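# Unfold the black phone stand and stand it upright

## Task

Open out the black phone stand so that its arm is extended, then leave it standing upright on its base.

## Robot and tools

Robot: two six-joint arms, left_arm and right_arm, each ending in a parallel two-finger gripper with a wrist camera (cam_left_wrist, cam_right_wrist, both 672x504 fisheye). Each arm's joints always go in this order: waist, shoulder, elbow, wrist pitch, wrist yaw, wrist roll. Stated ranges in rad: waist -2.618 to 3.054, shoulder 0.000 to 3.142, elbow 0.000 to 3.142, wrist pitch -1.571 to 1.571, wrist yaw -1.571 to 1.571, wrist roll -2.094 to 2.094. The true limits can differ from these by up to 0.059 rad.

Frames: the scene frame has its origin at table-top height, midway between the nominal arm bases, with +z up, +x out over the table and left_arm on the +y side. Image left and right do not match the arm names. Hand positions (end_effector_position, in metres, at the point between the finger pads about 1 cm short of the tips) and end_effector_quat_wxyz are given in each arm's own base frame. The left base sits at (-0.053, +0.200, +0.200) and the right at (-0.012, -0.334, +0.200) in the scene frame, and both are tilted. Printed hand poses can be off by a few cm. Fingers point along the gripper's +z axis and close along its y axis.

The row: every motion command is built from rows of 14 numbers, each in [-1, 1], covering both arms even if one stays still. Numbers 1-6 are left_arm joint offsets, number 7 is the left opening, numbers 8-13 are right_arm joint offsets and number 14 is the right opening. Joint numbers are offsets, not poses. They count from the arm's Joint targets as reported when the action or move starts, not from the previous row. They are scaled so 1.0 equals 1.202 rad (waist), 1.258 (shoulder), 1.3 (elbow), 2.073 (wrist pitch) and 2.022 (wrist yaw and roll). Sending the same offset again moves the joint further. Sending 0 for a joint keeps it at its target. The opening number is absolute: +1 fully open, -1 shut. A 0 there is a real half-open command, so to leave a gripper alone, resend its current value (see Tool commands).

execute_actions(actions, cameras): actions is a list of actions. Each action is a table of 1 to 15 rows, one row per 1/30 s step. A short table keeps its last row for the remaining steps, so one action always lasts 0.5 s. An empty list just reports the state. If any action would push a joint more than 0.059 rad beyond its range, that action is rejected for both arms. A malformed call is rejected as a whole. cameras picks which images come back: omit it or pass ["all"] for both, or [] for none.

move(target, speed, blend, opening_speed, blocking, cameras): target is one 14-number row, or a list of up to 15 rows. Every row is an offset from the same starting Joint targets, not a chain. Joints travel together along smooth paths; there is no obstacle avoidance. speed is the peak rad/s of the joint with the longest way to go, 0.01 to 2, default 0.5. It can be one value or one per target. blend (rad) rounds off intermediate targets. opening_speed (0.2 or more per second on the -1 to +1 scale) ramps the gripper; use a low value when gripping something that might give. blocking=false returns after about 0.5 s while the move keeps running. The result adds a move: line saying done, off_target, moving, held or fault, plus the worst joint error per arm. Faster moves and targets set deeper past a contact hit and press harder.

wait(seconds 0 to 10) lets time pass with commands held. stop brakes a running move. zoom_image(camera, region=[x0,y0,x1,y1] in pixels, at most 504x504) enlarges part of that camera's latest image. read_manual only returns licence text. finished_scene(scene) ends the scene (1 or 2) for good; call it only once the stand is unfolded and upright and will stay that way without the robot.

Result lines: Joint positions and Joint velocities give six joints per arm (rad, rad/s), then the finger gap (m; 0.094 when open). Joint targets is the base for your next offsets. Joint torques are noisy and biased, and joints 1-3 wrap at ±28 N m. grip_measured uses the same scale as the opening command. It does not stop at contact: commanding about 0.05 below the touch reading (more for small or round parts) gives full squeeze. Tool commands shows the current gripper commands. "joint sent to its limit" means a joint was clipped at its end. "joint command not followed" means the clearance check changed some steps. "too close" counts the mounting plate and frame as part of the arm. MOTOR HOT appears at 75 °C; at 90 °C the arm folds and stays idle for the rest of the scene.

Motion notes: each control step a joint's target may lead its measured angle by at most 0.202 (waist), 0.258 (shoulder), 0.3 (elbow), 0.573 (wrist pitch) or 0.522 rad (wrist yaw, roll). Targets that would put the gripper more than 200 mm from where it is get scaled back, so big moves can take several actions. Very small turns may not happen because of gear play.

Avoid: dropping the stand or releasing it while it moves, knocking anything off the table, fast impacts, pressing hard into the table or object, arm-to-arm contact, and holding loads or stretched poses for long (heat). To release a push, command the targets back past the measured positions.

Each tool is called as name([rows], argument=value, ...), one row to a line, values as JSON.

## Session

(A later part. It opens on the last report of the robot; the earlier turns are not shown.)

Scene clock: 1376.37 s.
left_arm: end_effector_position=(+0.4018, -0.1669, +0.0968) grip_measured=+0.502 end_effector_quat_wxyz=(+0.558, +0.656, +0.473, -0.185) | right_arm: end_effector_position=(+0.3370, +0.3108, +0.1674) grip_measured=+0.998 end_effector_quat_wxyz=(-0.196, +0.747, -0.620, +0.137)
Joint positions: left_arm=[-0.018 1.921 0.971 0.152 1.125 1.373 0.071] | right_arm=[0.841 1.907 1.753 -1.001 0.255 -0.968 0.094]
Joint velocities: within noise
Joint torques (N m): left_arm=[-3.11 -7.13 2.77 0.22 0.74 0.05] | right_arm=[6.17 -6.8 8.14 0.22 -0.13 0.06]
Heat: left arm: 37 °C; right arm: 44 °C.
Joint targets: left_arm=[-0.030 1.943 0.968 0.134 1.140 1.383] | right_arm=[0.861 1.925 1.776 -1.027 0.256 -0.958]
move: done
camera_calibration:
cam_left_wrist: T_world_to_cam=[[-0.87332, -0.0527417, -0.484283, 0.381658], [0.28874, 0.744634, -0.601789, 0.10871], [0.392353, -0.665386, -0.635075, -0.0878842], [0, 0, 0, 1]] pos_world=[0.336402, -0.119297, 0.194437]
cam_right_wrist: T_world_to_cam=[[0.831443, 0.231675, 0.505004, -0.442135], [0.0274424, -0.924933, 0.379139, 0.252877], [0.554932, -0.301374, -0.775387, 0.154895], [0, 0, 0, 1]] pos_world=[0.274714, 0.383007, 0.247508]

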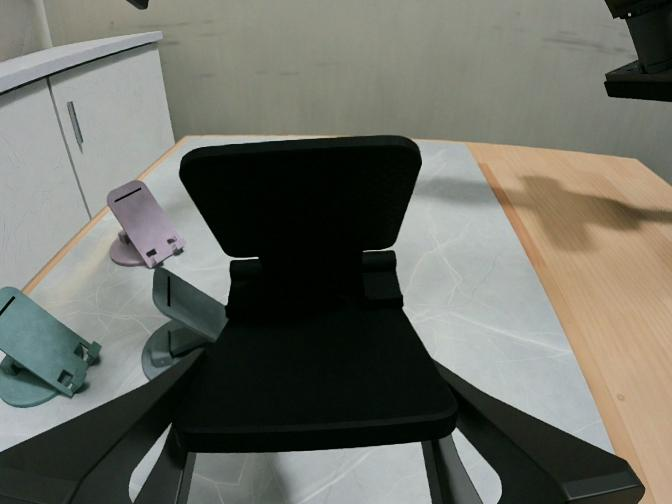

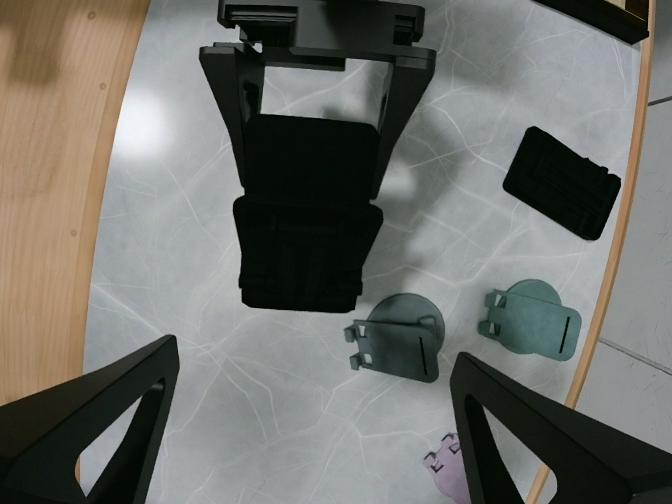

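move([
  [0,0,0,0,0,0,0.4,-0.028,0.077,-0.05,0.083,-0.009,-0.017,1],
], speed=0.25)

Scene clock: 1398.13 s.
left_arm: end_effector_position=(+0.4018, -0.1669, +0.0968) grip_measured=+0.502 end_effector_quat_wxyz=(+0.558, +0.656, +0.473, -0.185) | right_arm: end_effector_position=(+0.3551, +0.3243, +0.1242) grip_measured=+0.998 end_effector_quat_wxyz=(-0.191, +0.749, -0.619, +0.139)
Joint positions: left_arm=[-0.018 1.921 0.971 0.152 1.125 1.373 0.071] | right_arm=[0.832 2.004 1.719 -0.878 0.255 -0.982 0.094]
Joint velocities: within noise
Joint torques (N m): left_arm=[-3.11 -7.15 2.78 0.22 0.74 0.06] | right_arm=[4.74 -7.36 5.26 0.64 -0.34 -0.08]
Heat: left arm: 37 °C; right arm: 43 °C.
Joint targets: left_arm=[-0.030 1.943 0.968 0.134 1.140 1.383] | right_arm=[0.827 2.022 1.711 -0.855 0.238 -0.992]
move: done
camera_calibration:
cam_left_wrist: T_world_to_cam=[[-0.87332, -0.0527417, -0.484283, 0.381658], [0.28874, 0.744634, -0.601789, 0.10871], [0.392353, -0.665386, -0.635075, -0.0878842], [0, 0, 0, 1]] pos_world=[0.336402, -0.119297, 0.194437]
cam_right_wrist: T_world_to_cam=[[0.832488, 0.24016, 0.499286, -0.440921], [0.0315952, -0.920281, 0.38998, 0.276996], [0.553141, -0.308879, -0.773711, 0.118346], [0, 0, 0, 1]] pos_world=[0.292848, 0.39736, 0.203689]

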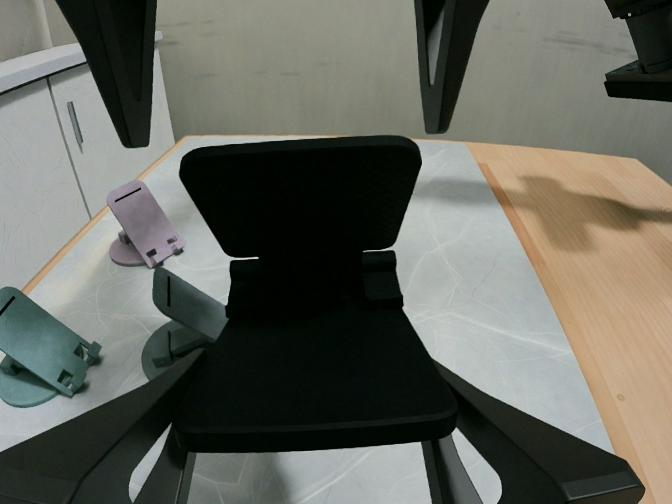

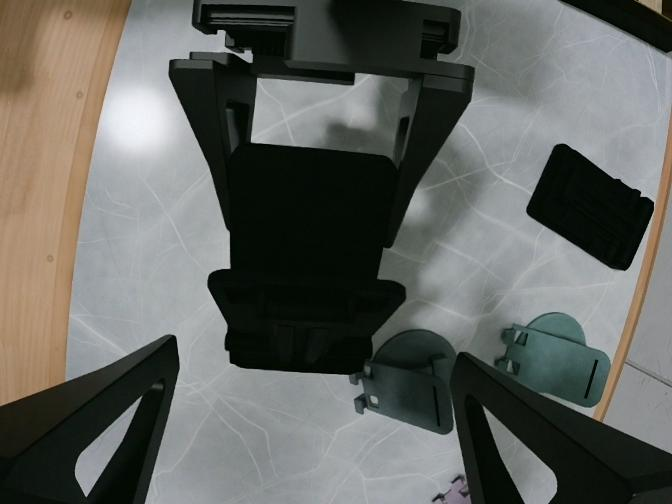

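move([
  [0,0,0,0,0,0,0.4,-0.02,0.066,-0.0285,0.0608,-0.005,-0.0114,1],
], speed=0.15)

Scene clock: 1415.87 s.
left_arm: end_effector_position=(+0.4018, -0.1669, +0.0968) grip_measured=+0.502 end_effector_quat_wxyz=(+0.558, +0.656, +0.473, -0.185) | right_arm: end_effector_position=(+0.3742, +0.3296, +0.0861) grip_measured=+0.998 end_effector_quat_wxyz=(-0.192, +0.749, -0.618, +0.142)
Joint positions: left_arm=[-0.018 1.921 0.971 0.152 1.125 1.373 0.071] | right_arm=[0.809 2.084 1.682 -0.752 0.251 -1.005 0.094]
Joint velocities: within noise
Joint torques (N m): left_arm=[-3.11 -7.13 2.78 0.22 0.74 0.05] | right_arm=[4.9 -7.5 4.98 0.63 -0.4 -0.08]
Heat: left arm: 37 °C; right arm: 42 °C.
Joint targets: left_arm=[-0.030 1.943 0.968 0.134 1.140 1.383] | right_arm=[0.803 2.105 1.674 -0.729 0.228 -1.015]
move: done
camera_calibration:
cam_left_wrist: T_world_to_cam=[[-0.87332, -0.0527417, -0.484283, 0.381658], [0.28874, 0.744634, -0.601789, 0.10871], [0.392353, -0.665386, -0.635075, -0.0878842], [0, 0, 0, 1]] pos_world=[0.336402, -0.119297, 0.194437]
cam_right_wrist: T_world_to_cam=[[0.829762, 0.23988, 0.503938, -0.438346], [0.0286368, -0.920032, 0.390795, 0.297006], [0.557383, -0.309835, -0.770277, 0.0783179], [0, 0, 0, 1]] pos_world=[0.311564, 0.402672, 0.165157]

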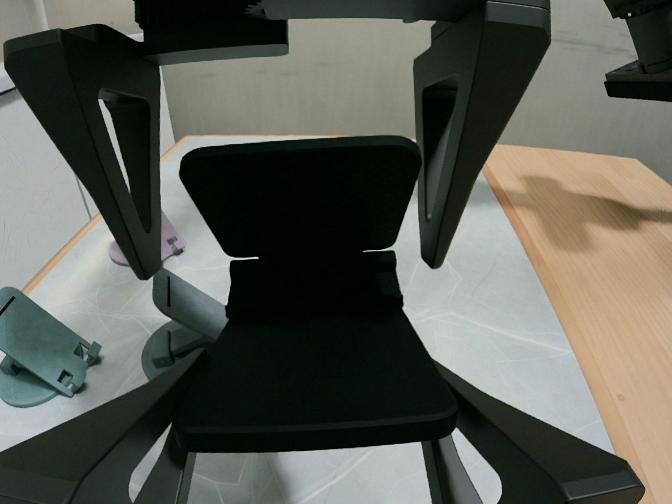

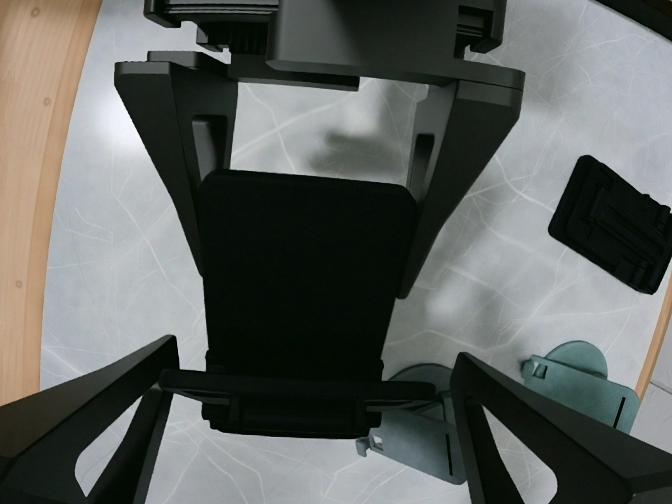

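move([
  [0,0,0,0,0,0,0.4,0,0,0,0,0,0,0.22],
], opening_speed=0.4)

zoom_image(camera="cam_left_wrist", region=[130, 100, 470, 380])

Scene clock: 1422.93 s.
left_arm: end_effector_position=(+0.4030, -0.1661, +0.0962) grip_measured=+0.502 end_effector_quat_wxyz=(+0.557, +0.657, +0.476, -0.180) | right_arm: end_effector_position=(+0.3707, +0.3293, +0.0815) grip_measured=+0.325 end_effector_quat_wxyz=(-0.187, +0.752, -0.617, +0.135)
Joint positions: left_arm=[-0.018 1.92 0.971 0.152 1.114 1.373 0.071] | right_arm=[0.809 2.085 1.673 -0.754 0.237 -1.007 0.062]
Joint velocities: within noise
Joint torques (N m): left_arm=[-3.1 -7.13 2.78 0.22 0.85 0.06] | right_arm=[4.9 -7.56 5.74 0.65 -0.25 -0.07]
Heat: left arm: 37 °C; right arm: 42 °C.
Joint targets: left_arm=[-0.030 1.943 0.968 0.134 1.140 1.383] | right_arm=[0.803 2.105 1.674 -0.729 0.228 -1.015]
move: done
camera_calibration:
cam_left_wrist: T_world_to_cam=[[-0.872104, -0.0555765, -0.486154, 0.381703], [0.284127, 0.751365, -0.595586, 0.109738], [0.398379, -0.657542, -0.639478, -0.0889446], [0, 0, 0, 1]] pos_world=[0.337139, -0.119724, 0.194046]
cam_right_wrist: T_world_to_cam=[[0.836757, 0.246019, 0.489195, -0.436463], [0.0417867, -0.91947, 0.390932, 0.293624], [0.545977, -0.306674, -0.779654, 0.0806128], [0, 0, 0, 1]] pos_world=[0.308931, 0.402078, 0.161578]

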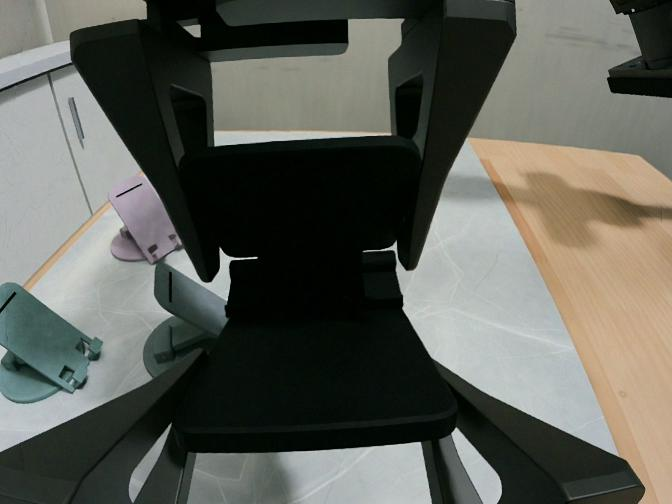

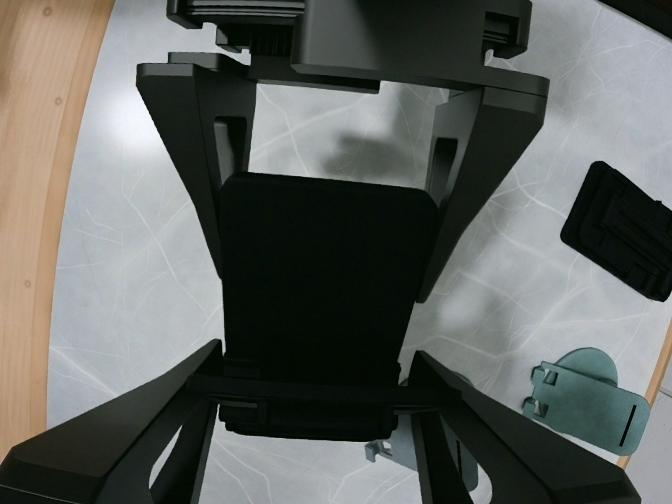

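Scaled by 1.482 from the camera's 672x504 image, which has a finer 960x720 frame.

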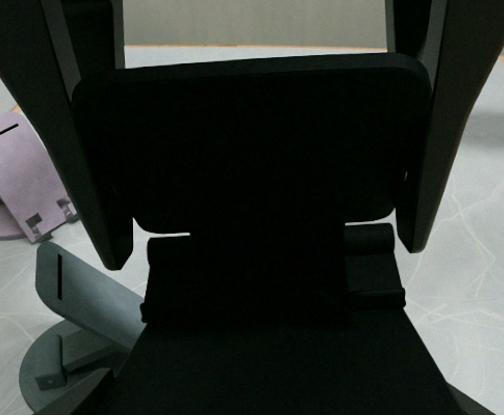

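move([
  [0,0,0,0,0,0,0.4,-0.111,-0.103,-0.2252,0.1845,-0.212,-0.0628,0.2],
  [0,0,0,0,0,0,0.4,-0.2163,-0.085,-0.3335,0.3338,-0.435,-0.0806,0.2],
], speed=0.15, blend=0.05)

zoom_image(camera="cam_left_wrist", region=[130, 60, 470, 380])

Scene clock: 1463.97 s.
left_arm: end_effector_position=(+0.4039, -0.1597, +0.0807) grip_measured=+0.500 end_effector_quat_wxyz=(+0.540, +0.667, +0.488, -0.160) | right_arm: end_effector_position=(+0.3801, +0.3214, +0.0570) grip_measured=+0.324 end_effector_quat_wxyz=(-0.380, +0.749, -0.531, -0.115)
Joint positions: left_arm=[-0.013 1.929 0.962 0.124 1.059 1.425 0.07] | right_arm=[0.527 1.999 1.242 -0.14 -0.503 -1.202 0.062]
Joint velocities: within noise
Joint torques (N m): left_arm=[-3.49 -7.64 3.41 0.43 1.48 -0.47] | right_arm=[5.52 -8.75 4.4 1.56 -2.25 0.19]
Heat: left arm: 38 °C; right arm: 40 °C.
Joint targets: left_arm=[-0.030 1.943 0.968 0.134 1.140 1.383] | right_arm=[0.543 1.998 1.240 -0.037 -0.652 -1.178]
move: off_target (left_arm, right_arm); left_arm: the wrist yaw is farthest, 0.081 rad from its target; right_arm: the wrist yaw is farthest, 0.149 rad from its target
camera_calibration:
cam_left_wrist: T_world_to_cam=[[-0.870314, -0.0491902, -0.490035, 0.375853], [0.265782, 0.790762, -0.551412, 0.105561], [0.414625, -0.610144, -0.675137, -0.0910794], [0, 0, 0, 1]] pos_world=[0.336818, -0.120557, 0.180898]
cam_right_wrist: T_world_to_cam=[[0.832931, 0.176334, 0.52453, -0.408523], [0.317559, -0.928575, -0.192105, 0.226811], [0.453191, 0.326579, -0.829436, -0.111425], [0, 0, 0, 1]] pos_world=[0.318743, 0.319037, 0.165434]

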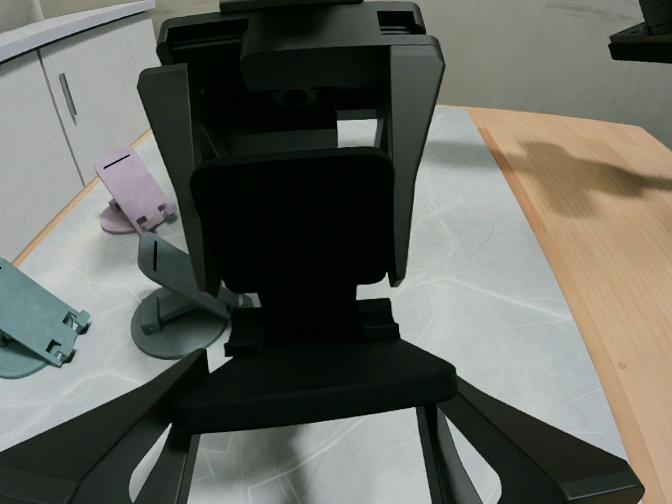

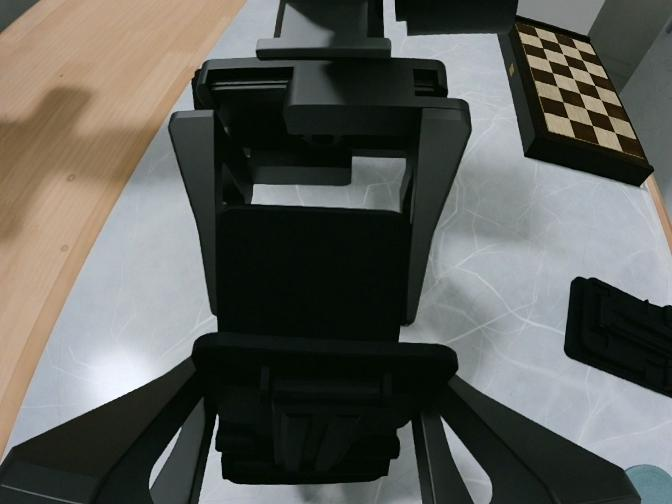

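Scaled by 1.482 from the camera's 672x504 image, which has a finer 960x720 frame.

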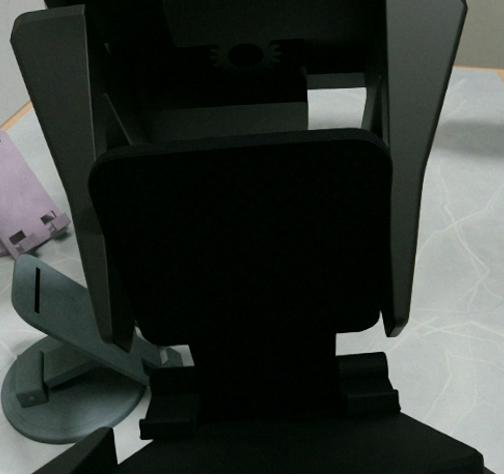

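zoom_image(camera="cam_right_wrist", region=[170, 310, 480, 504])

Scaled by 1.626 from the camera's 672x504 image, which has a finer 960x720 frame.

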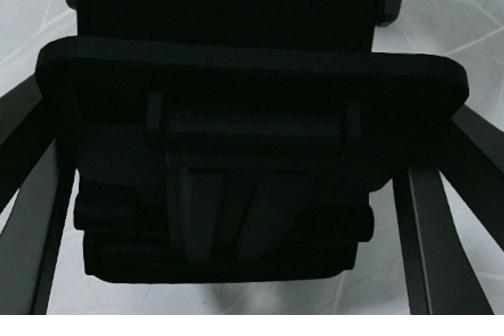

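move([
  [0.004,0.006,-0.007,-0.0135,-0.0326,0.0257,0.4,-0.0175,0.0135,0.0015,-0.04,0.0628,-0.0158,0.2],
  [0.004,0.006,-0.007,-0.0135,-0.0326,0.0257,0.9,-0.0175,0.0135,0.0015,-0.04,0.0628,-0.0158,0.2],
], speed=0.2, opening_speed=0.6)

zoom_image(camera="cam_left_wrist", region=[130, 100, 480, 440])

zoom_image(camera="cam_right_wrist", region=[150, 190, 490, 504])

Scene clock: 1583.33 s.
left_arm: end_effector_position=(+0.4044, -0.1596, +0.0798) grip_measured=+0.898 end_effector_quat_wxyz=(+0.540, +0.672, +0.483, -0.152) | right_arm: end_effector_position=(+0.3815, +0.3194, +0.0546) grip_measured=+0.324 end_effector_quat_wxyz=(-0.378, +0.754, -0.527, -0.108)
Joint positions: left_arm=[-0.015 1.929 0.962 0.124 1.051 1.445 0.089] | right_arm=[0.525 2.002 1.242 -0.142 -0.492 -1.221 0.062]
Joint velocities: within noise
Joint torques (N m): left_arm=[-2.84 -7.08 2.63 0.17 0.81 -0.1] | right_arm=[4 -7.75 4.53 0.79 -0.87 0.07]
Heat: left arm: 39 °C; right arm: 40 °C.
Joint targets: left_arm=[-0.025 1.950 0.959 0.106 1.074 1.435] | right_arm=[0.522 2.015 1.242 -0.120 -0.525 -1.210]
move: done
camera_calibration:
cam_left_wrist: T_world_to_cam=[[-0.86176, -0.0399407, -0.505742, 0.375175], [0.278304, 0.796284, -0.537102, 0.0995652], [0.424167, -0.603603, -0.67509, -0.0947013], [0, 0, 0, 1]] pos_world=[0.33577, -0.121459, 0.179286]
cam_right_wrist: T_world_to_cam=[[0.824552, 0.188439, 0.533483, -0.409271], [0.32524, -0.92941, -0.1744, 0.220426], [0.462961, 0.317312, -0.827635, -0.114255], [0, 0, 0, 1]] pos_world=[0.31867, 0.318244, 0.16222]

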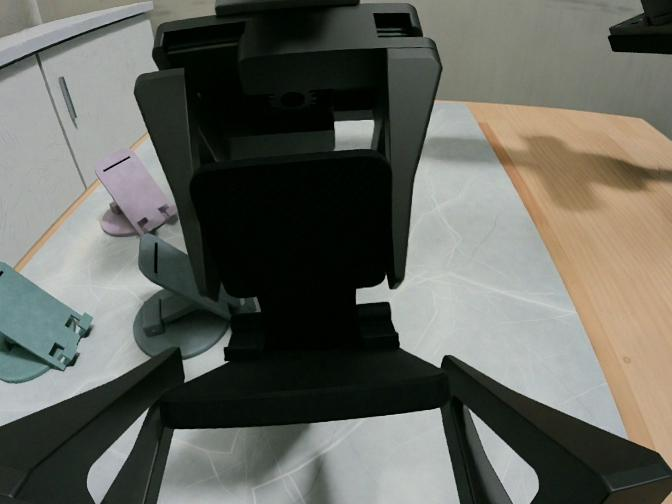

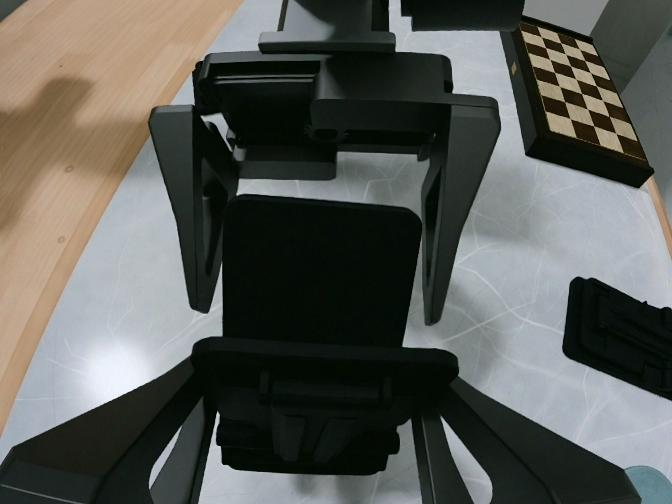

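Scaled by 1.440 from the camera's 672x504 image, which has a finer 960x720 frame.

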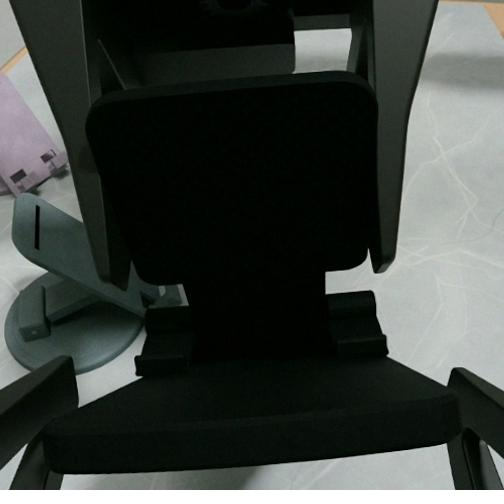

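Scaled by 1.482 from the camera's 672x504 image, which has a finer 960x720 frame.

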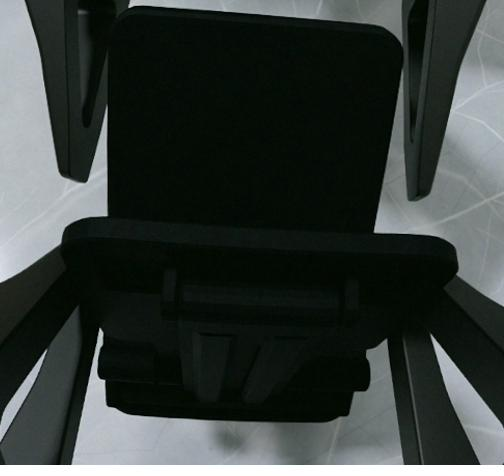

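move([
  [-0.1148,-0.05,0.017,-0.0367,-0.1716,-0.1058,1.0,0,0,0,0,0,0,0.2],
], speed=0.15)

zoom_image(camera="cam_left_wrist", region=[130, 140, 510, 504])

zoom_image(camera="cam_right_wrist", region=[150, 150, 490, 504])

Scene clock: 1629.73 s.
left_arm: end_effector_position=(+0.4119, -0.1801, +0.0532) grip_measured=+0.998 end_effector_quat_wxyz=(+0.454, +0.654, +0.593, -0.121) | right_arm: end_effector_position=(+0.3855, +0.3148, +0.0540) grip_measured=+0.324 end_effector_quat_wxyz=(-0.376, +0.746, -0.539, -0.105)
Joint positions: left_arm=[-0.143 1.911 0.975 0.078 0.742 1.238 0.094] | right_arm=[0.516 2.002 1.242 -0.142 -0.483 -1.205 0.062]
Joint velocities: within noise
Joint torques (N m): left_arm=[-4.3 -10.4 3.85 -0.05 0.34 -0.15] | right_arm=[4.68 -7.77 4.52 0.78 -0.96 -0.03]
Heat: left arm: 39 °C; right arm: 41 °C.
Joint targets: left_arm=[-0.163 1.887 0.981 0.030 0.727 1.221] | right_arm=[0.522 2.015 1.242 -0.120 -0.525 -1.210]
move: off_target (left_arm, right_arm); left_arm: the wrist pitch is farthest, 0.048 rad from its target; right_arm: the wrist yaw is farthest, 0.042 rad from its target
camera_calibration:
cam_left_wrist: T_world_to_cam=[[-0.920264, -0.124838, -0.370851, 0.369034], [0.0500681, 0.902386, -0.42801, 0.206819], [0.388083, -0.41245, -0.824183, -0.0709733], [0, 0, 0, 1]] pos_world=[0.356797, -0.169834, 0.166883]
cam_right_wrist: T_world_to_cam=[[0.833454, 0.167531, 0.526581, -0.407911], [0.299019, -0.938096, -0.174823, 0.22764], [0.464695, 0.303165, -0.831955, -0.111168], [0, 0, 0, 1]] pos_world=[0.323565, 0.315588, 0.162108]

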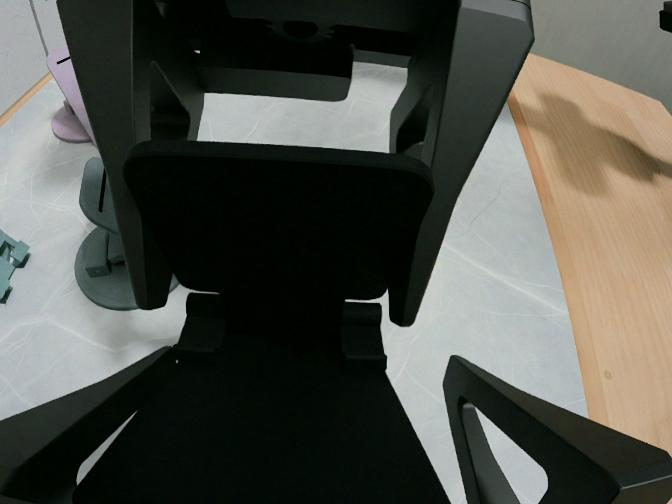

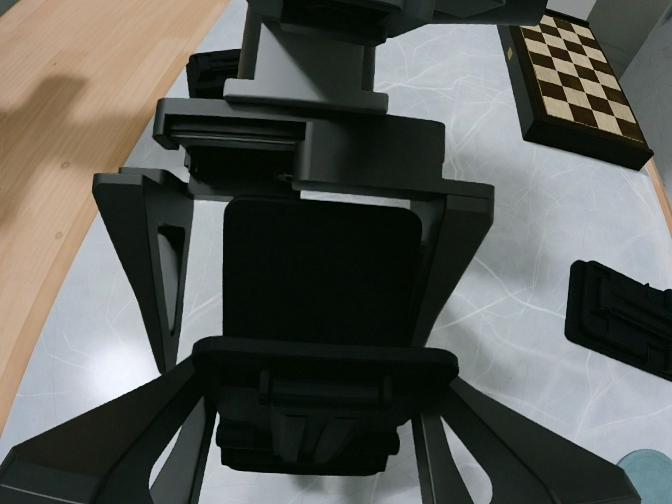

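Scaled by 1.326 from the camera's 672x504 image, which has a finer 960x720 frame.

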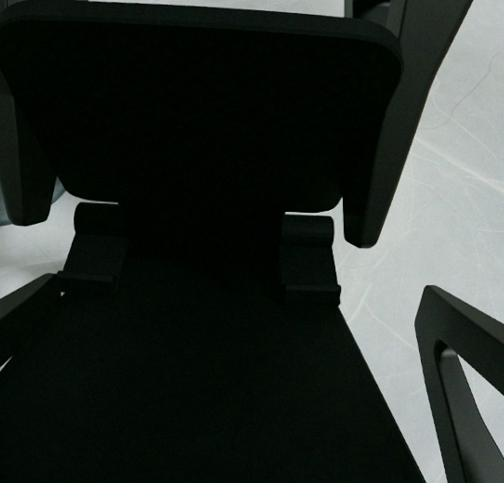

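Scaled by 1.424 from the camera's 672x504 image, which has a finer 960x720 frame.

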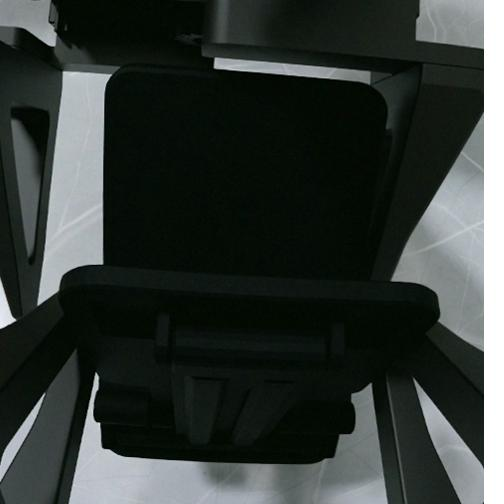

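move([
  [-0.0166,-0.038,0.0454,-0.0748,-0.0727,0.0064,1.0,0,0,0,0,0,0,0.2],
], speed=0.15)

zoom_image(camera="cam_left_wrist", region=[130, 140, 510, 504])

zoom_image(camera="cam_right_wrist", region=[150, 150, 490, 504])

Scene clock: 1705.60 s.
left_arm: end_effector_position=(+0.4115, -0.1670, +0.0475) grip_measured=+0.998 end_effector_quat_wxyz=(+0.390, +0.653, +0.643, -0.086) | right_arm: end_effector_position=(+0.3852, +0.3152, +0.0542) grip_measured=+0.324 end_effector_quat_wxyz=(-0.376, +0.746, -0.539, -0.107)
Joint positions: left_arm=[-0.166 1.875 1.025 -0.1 0.579 1.229 0.094] | right_arm=[0.516 2.002 1.242 -0.142 -0.486 -1.203 0.062]
Joint velocities: within noise
Joint torques (N m): left_arm=[-4 -11.52 5 0.05 0.47 0] | right_arm=[4.68 -7.77 4.52 0.79 -0.94 -0.04]
Heat: left arm: 43 °C; right arm: 41 °C.
Joint targets: left_arm=[-0.183 1.840 1.040 -0.126 0.580 1.234] | right_arm=[0.522 2.015 1.242 -0.120 -0.525 -1.210]
move: off_target (left_arm, right_arm); left_arm: the shoulder is farthest, 0.036 rad from its target; right_arm: the wrist yaw is farthest, 0.039 rad from its target
camera_calibration:
cam_left_wrist: T_world_to_cam=[[-0.935254, -0.15515, -0.318164, 0.366765], [-0.0556956, 0.952129, -0.30058, 0.238328], [0.349568, -0.263398, -0.899124, -0.025857], [0, 0, 0, 1]] pos_world=[0.365331, -0.176826, 0.165079]
cam_right_wrist: T_world_to_cam=[[0.834484, 0.166928, 0.52514, -0.407888], [0.299412, -0.93741, -0.177809, 0.227904], [0.46259, 0.305611, -0.832233, -0.110876], [0, 0, 0, 1]] pos_world=[0.323429, 0.315612, 0.162447]

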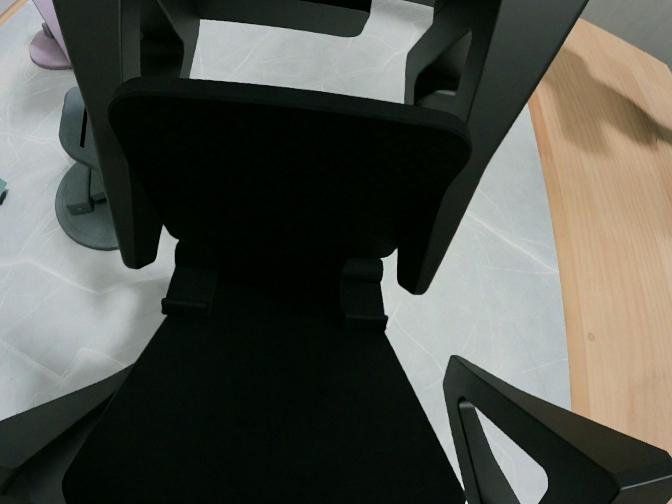

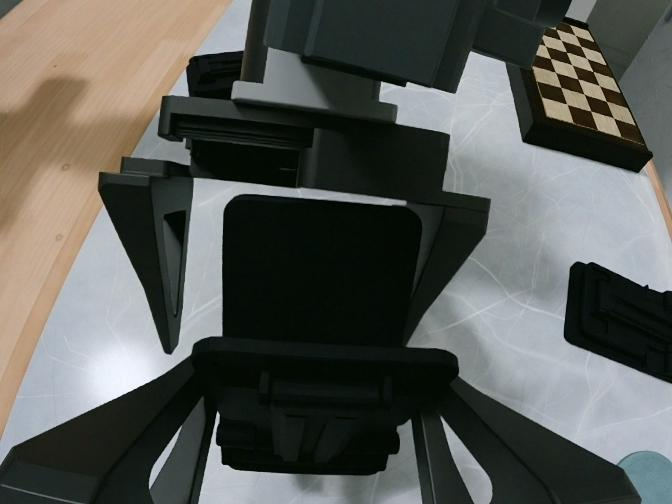

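Scaled by 1.326 from the camera's 672x504 image, which has a finer 960x720 frame.

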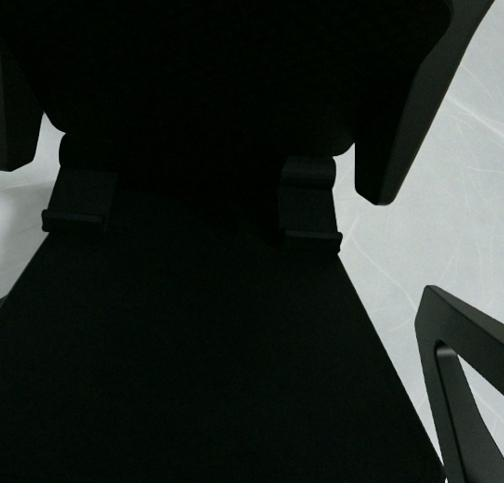

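Scaled by 1.424 from the camera's 672x504 image, which has a finer 960x720 frame.

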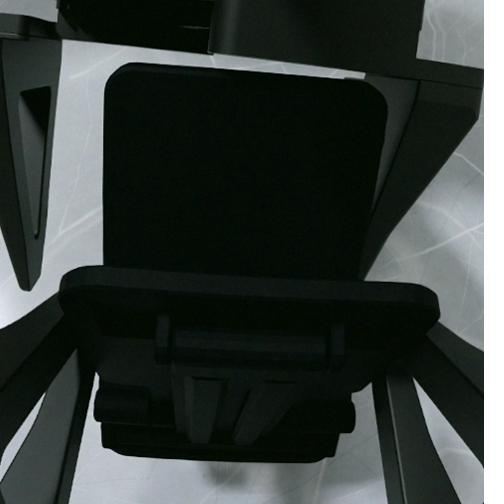

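move([
  [0.0108,0.012,0.010,0.0174,0.005,0,1.0,0,0,0,0,0,0,0.2],
  [0.0058,-0.049,0.013,-0.015,0.003,0,1.0,0,0,0,0,0,0,0.2],
], speed=0.15)

zoom_image(camera="cam_left_wrist", region=[130, 140, 510, 504])

zoom_image(camera="cam_right_wrist", region=[150, 150, 490, 504])

Scene clock: 1736.40 s.
left_arm: end_effector_position=(+0.4130, -0.1672, +0.0728) grip_measured=+0.998 end_effector_quat_wxyz=(+0.404, +0.653, +0.636, -0.076) | right_arm: end_effector_position=(+0.3852, +0.3152, +0.0542) grip_measured=+0.324 end_effector_quat_wxyz=(-0.376, +0.746, -0.539, -0.107)
Joint positions: left_arm=[-0.166 1.814 1.039 -0.136 0.579 1.229 0.094] | right_arm=[0.516 2.002 1.242 -0.142 -0.486 -1.203 0.062]
Joint velocities: within noise
Joint torques (N m): left_arm=[-3.25 -11.43 5.74 0.16 0.53 0] | right_arm=[4.67 -7.77 4.52 0.79 -0.94 -0.04]
Heat: left arm: 43 °C; right arm: 40 °C.
Joint targets: left_arm=[-0.176 1.778 1.057 -0.157 0.586 1.234] | right_arm=[0.522 2.015 1.242 -0.120 -0.525 -1.210]
move: off_target (left_arm, right_arm); left_arm: the shoulder is farthest, 0.036 rad from its target; right_arm: the wrist yaw is farthest, 0.039 rad from its target
camera_calibration:
cam_left_wrist: T_world_to_cam=[[-0.922574, -0.15728, -0.352307, 0.373003], [-0.0441763, 0.950195, -0.30851, 0.241745], [0.383283, -0.26906, -0.883573, -0.019633], [0, 0, 0, 1]] pos_world=[0.362328, -0.176322, 0.188646]
cam_right_wrist: T_world_to_cam=[[0.834484, 0.166928, 0.52514, -0.407888], [0.299412, -0.93741, -0.177809, 0.227904], [0.46259, 0.305611, -0.832233, -0.110876], [0, 0, 0, 1]] pos_world=[0.323429, 0.315612, 0.162447]

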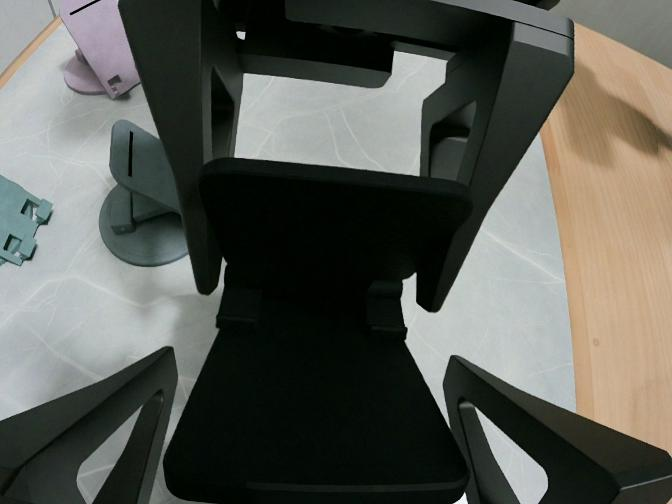

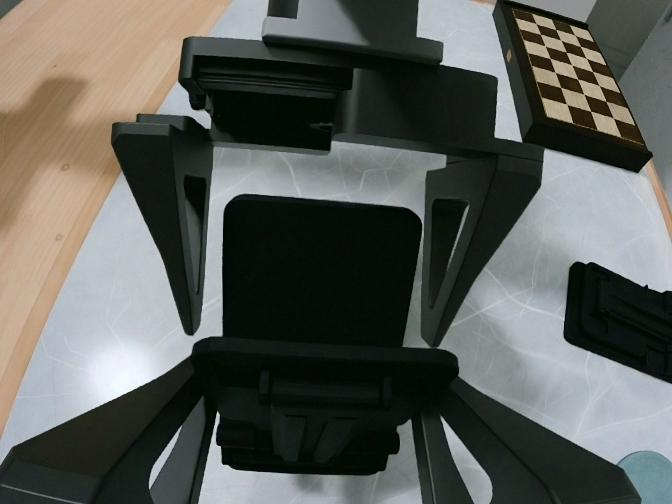

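Scaled by 1.326 from the camera's 672x504 image, which has a finer 960x720 frame.

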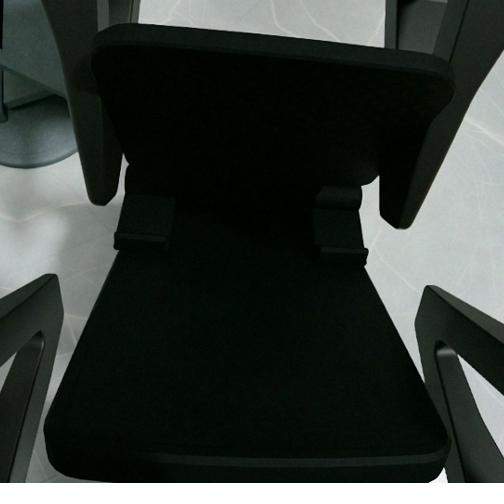

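Scaled by 1.424 from the camera's 672x504 image, which has a finer 960x720 frame.

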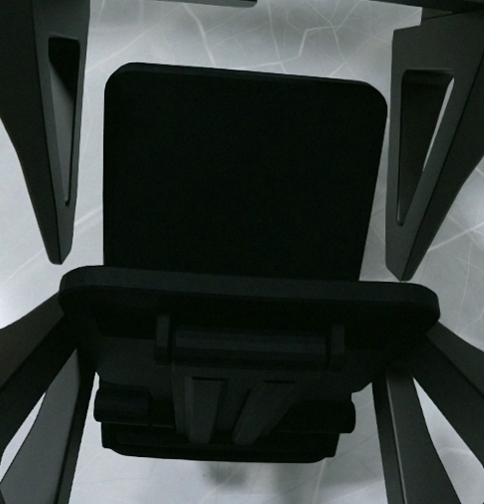

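move([
  [-0.0133,0.0248,0.0077,0.0101,0.003,0,1.0,0,0,0,0,0,0,0.2],
  [-0.0133,0.0248,0.0077,0.0101,0.003,0,0.36,0,0,0,0,0,0,0.2],
], speed=0.15, opening_speed=0.4)

zoom_image(camera="cam_left_wrist", region=[130, 140, 510, 504])

Scene clock: 1752.33 s.
left_arm: end_effector_position=(+0.4139, -0.1715, +0.0758) grip_measured=+0.507 end_effector_quat_wxyz=(+0.407, +0.656, +0.631, -0.075) | right_arm: end_effector_position=(+0.3861, +0.3157, +0.0551) grip_measured=+0.324 end_effector_quat_wxyz=(-0.379, +0.748, -0.535, -0.104)
Joint positions: left_arm=[-0.176 1.814 1.048 -0.138 0.579 1.229 0.071] | right_arm=[0.516 2.002 1.242 -0.136 -0.486 -1.211 0.062]
Joint velocities: within noise
Joint torques (N m): left_arm=[-3.89 -8.98 5.91 0.36 0.59 0] | right_arm=[4.67 -7.77 4.53 0.74 -0.94 -0.04]
Heat: left arm: 41 °C; right arm: 40 °C.
Joint targets: left_arm=[-0.192 1.809 1.067 -0.136 0.592 1.234] | right_arm=[0.522 2.015 1.242 -0.120 -0.525 -1.210]
move: off_target (right_arm); right_arm: the wrist yaw is farthest, 0.039 rad from its target
camera_calibration:
cam_left_wrist: T_world_to_cam=[[-0.921296, -0.149258, -0.359075, 0.375605], [-0.0330934, 0.950147, -0.310042, 0.242264], [0.38745, -0.273758, -0.880306, -0.0212124], [0, 0, 0, 1]] pos_world=[0.36228, -0.179931, 0.191309]
cam_right_wrist: T_world_to_cam=[[0.828008, 0.170748, 0.534086, -0.408429], [0.306246, -0.935604, -0.175668, 0.224952], [0.469698, 0.309016, -0.826978, -0.114867], [0, 0, 0, 1]] pos_world=[0.323245, 0.315701, 0.162661]

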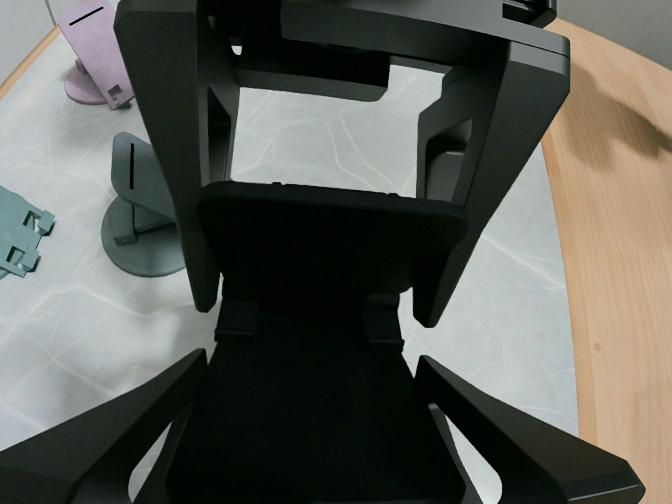

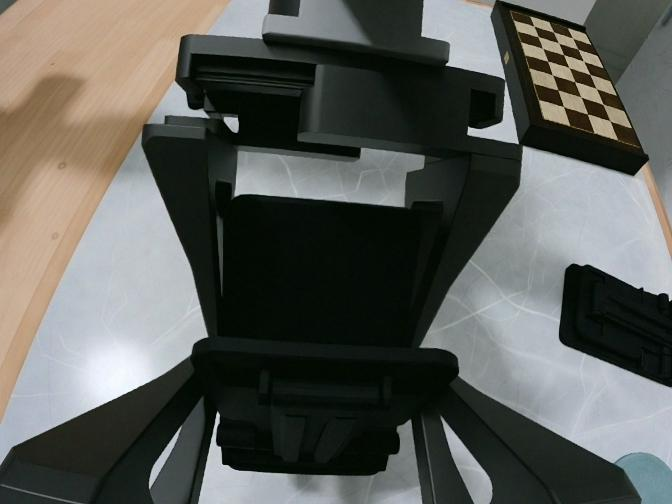

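Scaled by 1.326 from the camera's 672x504 image, which has a finer 960x720 frame.

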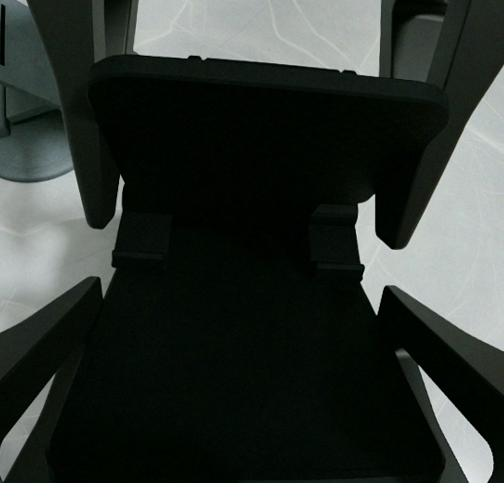

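move([
  [0,0,0,0,0,0,0.36,0,0,0,0,0,0,0.2],
  [0,0,0,0,0,0,0.36,0,0,0,0,0,0,1.0],
  [0,0,0,0,0,0,0.36,-0.0765,-0.17,-0.045,-0.09,-0.027,-0.01,1.0],
], speed=0.3, opening_speed=0.8)

Scene clock: 1777.50 s.
left_arm: end_effector_position=(+0.4139, -0.1715, +0.0758) grip_measured=+0.506 end_effector_quat_wxyz=(+0.407, +0.657, +0.631, -0.075) | right_arm: end_effector_position=(+0.3756, +0.2771, +0.1040) grip_measured=+0.998 end_effector_quat_wxyz=(-0.389, +0.729, -0.551, -0.116)
Joint positions: left_arm=[-0.176 1.814 1.048 -0.138 0.579 1.23 0.071] | right_arm=[0.433 1.824 1.196 -0.275 -0.549 -1.22 0.094]
Joint velocities: within noise
Joint torques (N m): left_arm=[-3.9 -8.98 5.91 0.36 0.6 -0.01] | right_arm=[3.29 -9.96 3.93 0.28 -0.85 -0.08]
Heat: left arm: 40 °C; right arm: 40 °C.
Joint targets: left_arm=[-0.192 1.809 1.067 -0.136 0.592 1.234] | right_arm=[0.430 1.801 1.184 -0.307 -0.579 -1.231]
move: done; target 2's new numbers were sent with right_arm's wrist yaw 0.039 rad from that target
camera_calibration:
cam_left_wrist: T_world_to_cam=[[-0.921099, -0.148101, -0.360059, 0.375797], [-0.0318358, 0.950376, -0.30947, 0.24174], [0.388024, -0.27359, -0.880106, -0.0214361], [0, 0, 0, 1]] pos_world=[0.36216, -0.179953, 0.191254]
cam_right_wrist: T_world_to_cam=[[0.845572, 0.119374, 0.520344, -0.410183], [0.266607, -0.938861, -0.217855, 0.220811], [0.462525, 0.32294, -0.8257, -0.0588441], [0, 0, 0, 1]] pos_world=[0.315186, 0.275279, 0.212954]

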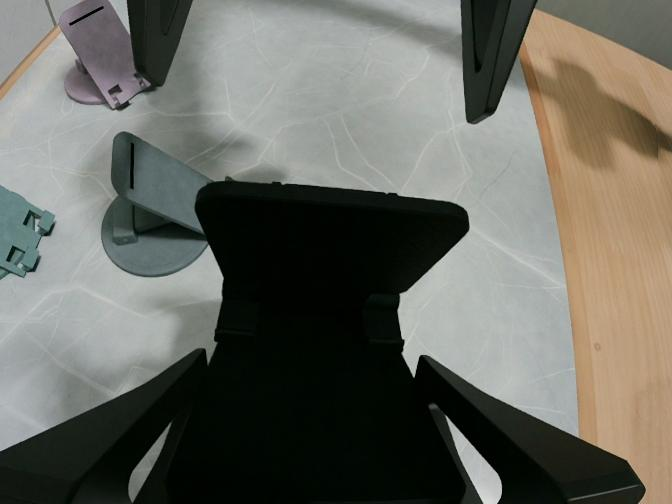

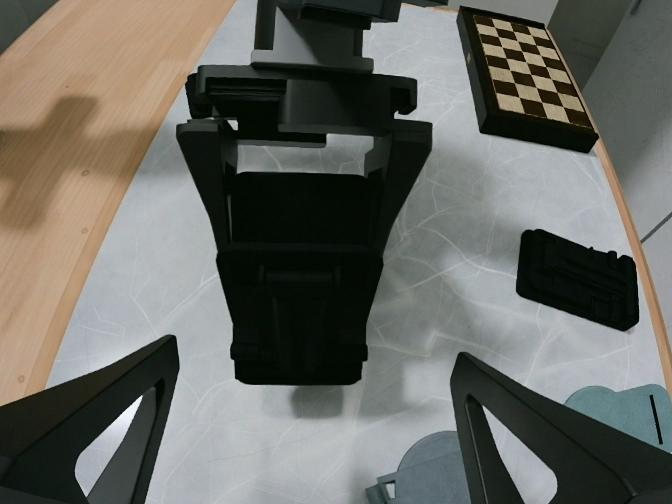

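move([
  [0,0,0,0,0,0,0.36,0.341,0.047,0.4046,-0.281,0.3407,0.129,1.0],
], speed=0.5, cameras=[])

move([
  [0.1606,0.0596,-0.0308,0.0535,0.3131,0.0475,0.36,0,0,0,0,0,0,1.0],
], speed=0.3)

Scene clock: 1811.27 s.
left_arm: end_effector_position=(+0.4139, -0.1715, +0.0758) grip_measured=+0.506 end_effector_quat_wxyz=(+0.407, +0.656, +0.631, -0.075) | right_arm: end_effector_position=(+0.3357, +0.3338, +0.1860) grip_measured=+0.998 end_effector_quat_wxyz=(-0.272, +0.743, -0.608, +0.074)
Joint positions: left_arm=[-0.176 1.814 1.048 -0.138 0.579 1.229 0.071] | right_arm=[0.821 1.84 1.688 -0.858 0.108 -0.981 0.094]
Joint velocities: within noise
Joint torques (N m): left_arm=[-3.9 -8.98 5.91 0.36 0.6 0] | right_arm=[5.97 -6.43 8.09 0.36 -0.22 0.07]
Heat: left arm: 39 °C; right arm: 42 °C.
Joint targets: left_arm=[-0.192 1.809 1.067 -0.136 0.592 1.234] | right_arm=[0.840 1.861 1.710 -0.889 0.110 -0.970]
move: done
No camera images: "cameras" was empty.

Scene clock: 1814.07 s.
left_arm: end_effector_position=(+0.3963, -0.1607, +0.1242) grip_measured=+0.506 end_effector_quat_wxyz=(+0.544, +0.628, +0.506, -0.232) | right_arm: end_effector_position=(+0.3359, +0.3336, +0.1860) grip_measured=+0.998 end_effector_quat_wxyz=(-0.271, +0.743, -0.608, +0.074)
Joint positions: left_arm=[0.005 1.86 1.031 -0.043 1.166 1.319 0.071] | right_arm=[0.821 1.84 1.688 -0.858 0.11 -0.981 0.094]
Joint velocities: within noise
Joint torques (N m): left_arm=[-2.18 -7.17 3.25 0.45 1.26 0.07] | right_arm=[5.96 -6.43 8.08 0.36 -0.23 0.07]
Heat: left arm: 39 °C; right arm: 42 °C.
Joint targets: left_arm=[0.001 1.884 1.027 -0.025 1.225 1.330] | right_arm=[0.840 1.861 1.710 -0.889 0.110 -0.970]
move: off_target (left_arm); left_arm: the wrist yaw is farthest, 0.059 rad from its target
camera_calibration:
cam_left_wrist: T_world_to_cam=[[-0.92511, -0.0823592, -0.37066, 0.392036], [0.202366, 0.719048, -0.664844, 0.160071], [0.321279, -0.690063, -0.648532, -0.0383821], [0, 0, 0, 1]] pos_world=[0.342614, -0.109297, 0.226842]
cam_right_wrist: T_world_to_cam=[[0.816217, 0.18084, 0.548714, -0.441916], [0.0823024, -0.976459, 0.199386, 0.299131], [0.571854, -0.117582, -0.811885, 0.116698], [0, 0, 0, 1]] pos_world=[0.269346, 0.385726, 0.277589]

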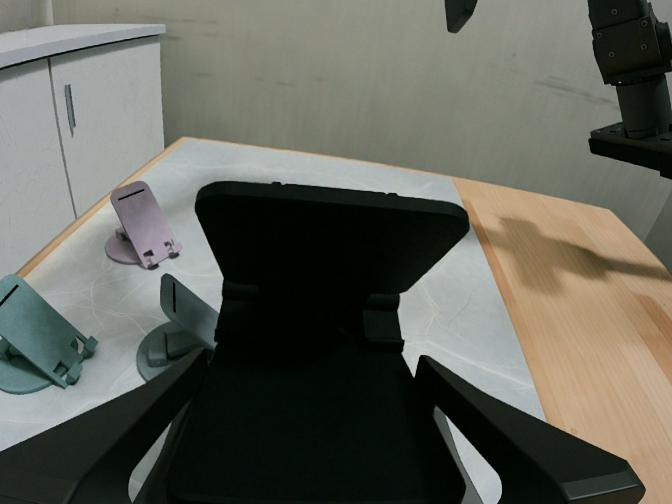

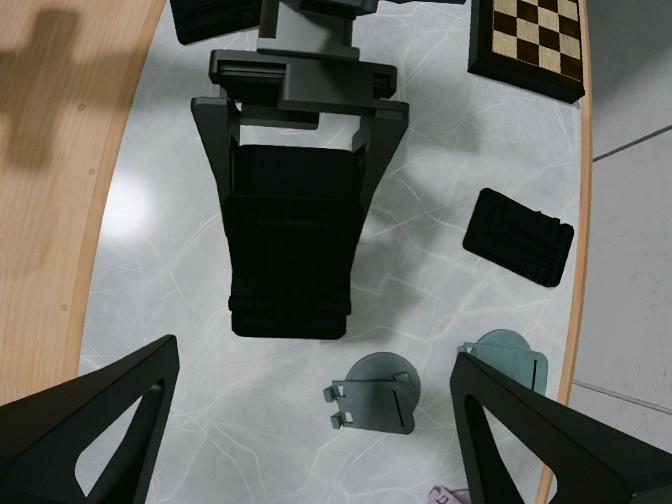

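move([
  [0,0,0,0,0,0,0.36,-0.0316,0.10,-0.013,0.06,-0.0183,-0.02,1.0],
], speed=0.3)

Scene clock: 1838.20 s.
left_arm: end_effector_position=(+0.3961, -0.1608, +0.1244) grip_measured=+0.506 end_effector_quat_wxyz=(+0.544, +0.628, +0.505, -0.233) | right_arm: end_effector_position=(+0.3537, +0.3448, +0.1335) grip_measured=+0.998 end_effector_quat_wxyz=(-0.241, +0.752, -0.609, +0.071)
Joint positions: left_arm=[0.005 1.86 1.031 -0.043 1.168 1.319 0.071] | right_arm=[0.806 1.972 1.688 -0.788 0.097 -0.999 0.094]
Joint velocities: within noise
Joint torques (N m): left_arm=[-2.17 -7.17 3.25 0.45 1.23 0.07] | right_arm=[4.7 -7.6 6.35 0.76 -0.52 -0.08]
Heat: left arm: 40 °C; right arm: 39 °C.
Joint targets: left_arm=[0.001 1.884 1.027 -0.025 1.225 1.330] | right_arm=[0.802 1.986 1.693 -0.765 0.073 -1.010]
move: off_target (left_arm); left_arm: the wrist yaw is farthest, 0.057 rad from its target
camera_calibration:
cam_left_wrist: T_world_to_cam=[[-0.925188, -0.0818808, -0.37057, 0.392046], [0.20308, 0.718067, -0.665686, 0.159973], [0.320601, -0.69114, -0.647719, -0.0382862], [0, 0, 0, 1]] pos_world=[0.342503, -0.109232, 0.226974]
cam_right_wrist: T_world_to_cam=[[0.838282, 0.210064, 0.503147, -0.441428], [0.0985264, -0.965973, 0.239141, 0.304422], [0.536262, -0.150895, -0.830454, 0.0917175], [0, 0, 0, 1]] pos_world=[0.290863, 0.400631, 0.225471]

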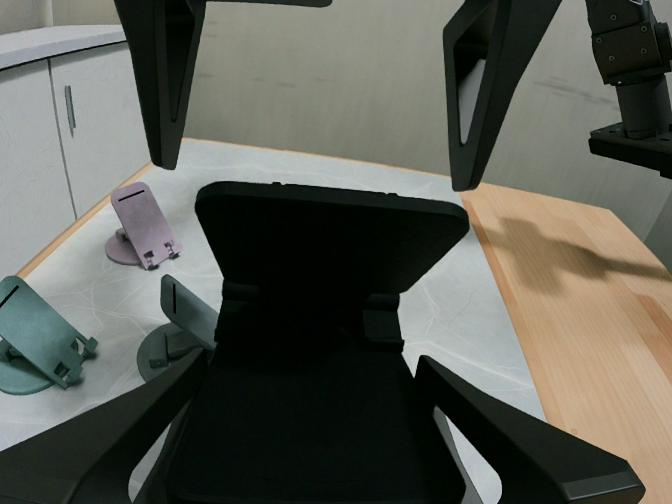

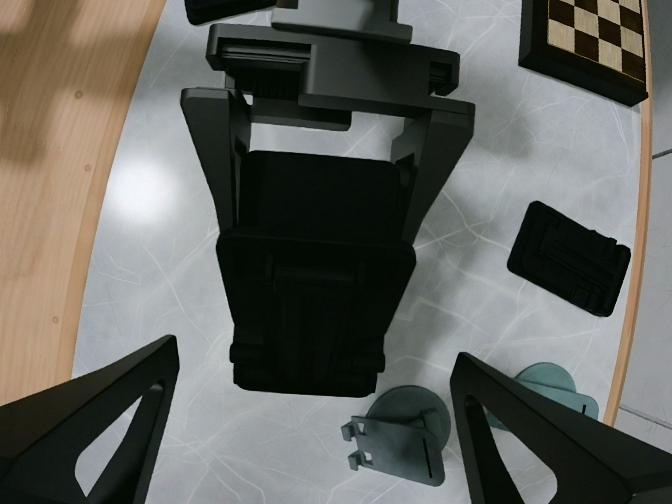

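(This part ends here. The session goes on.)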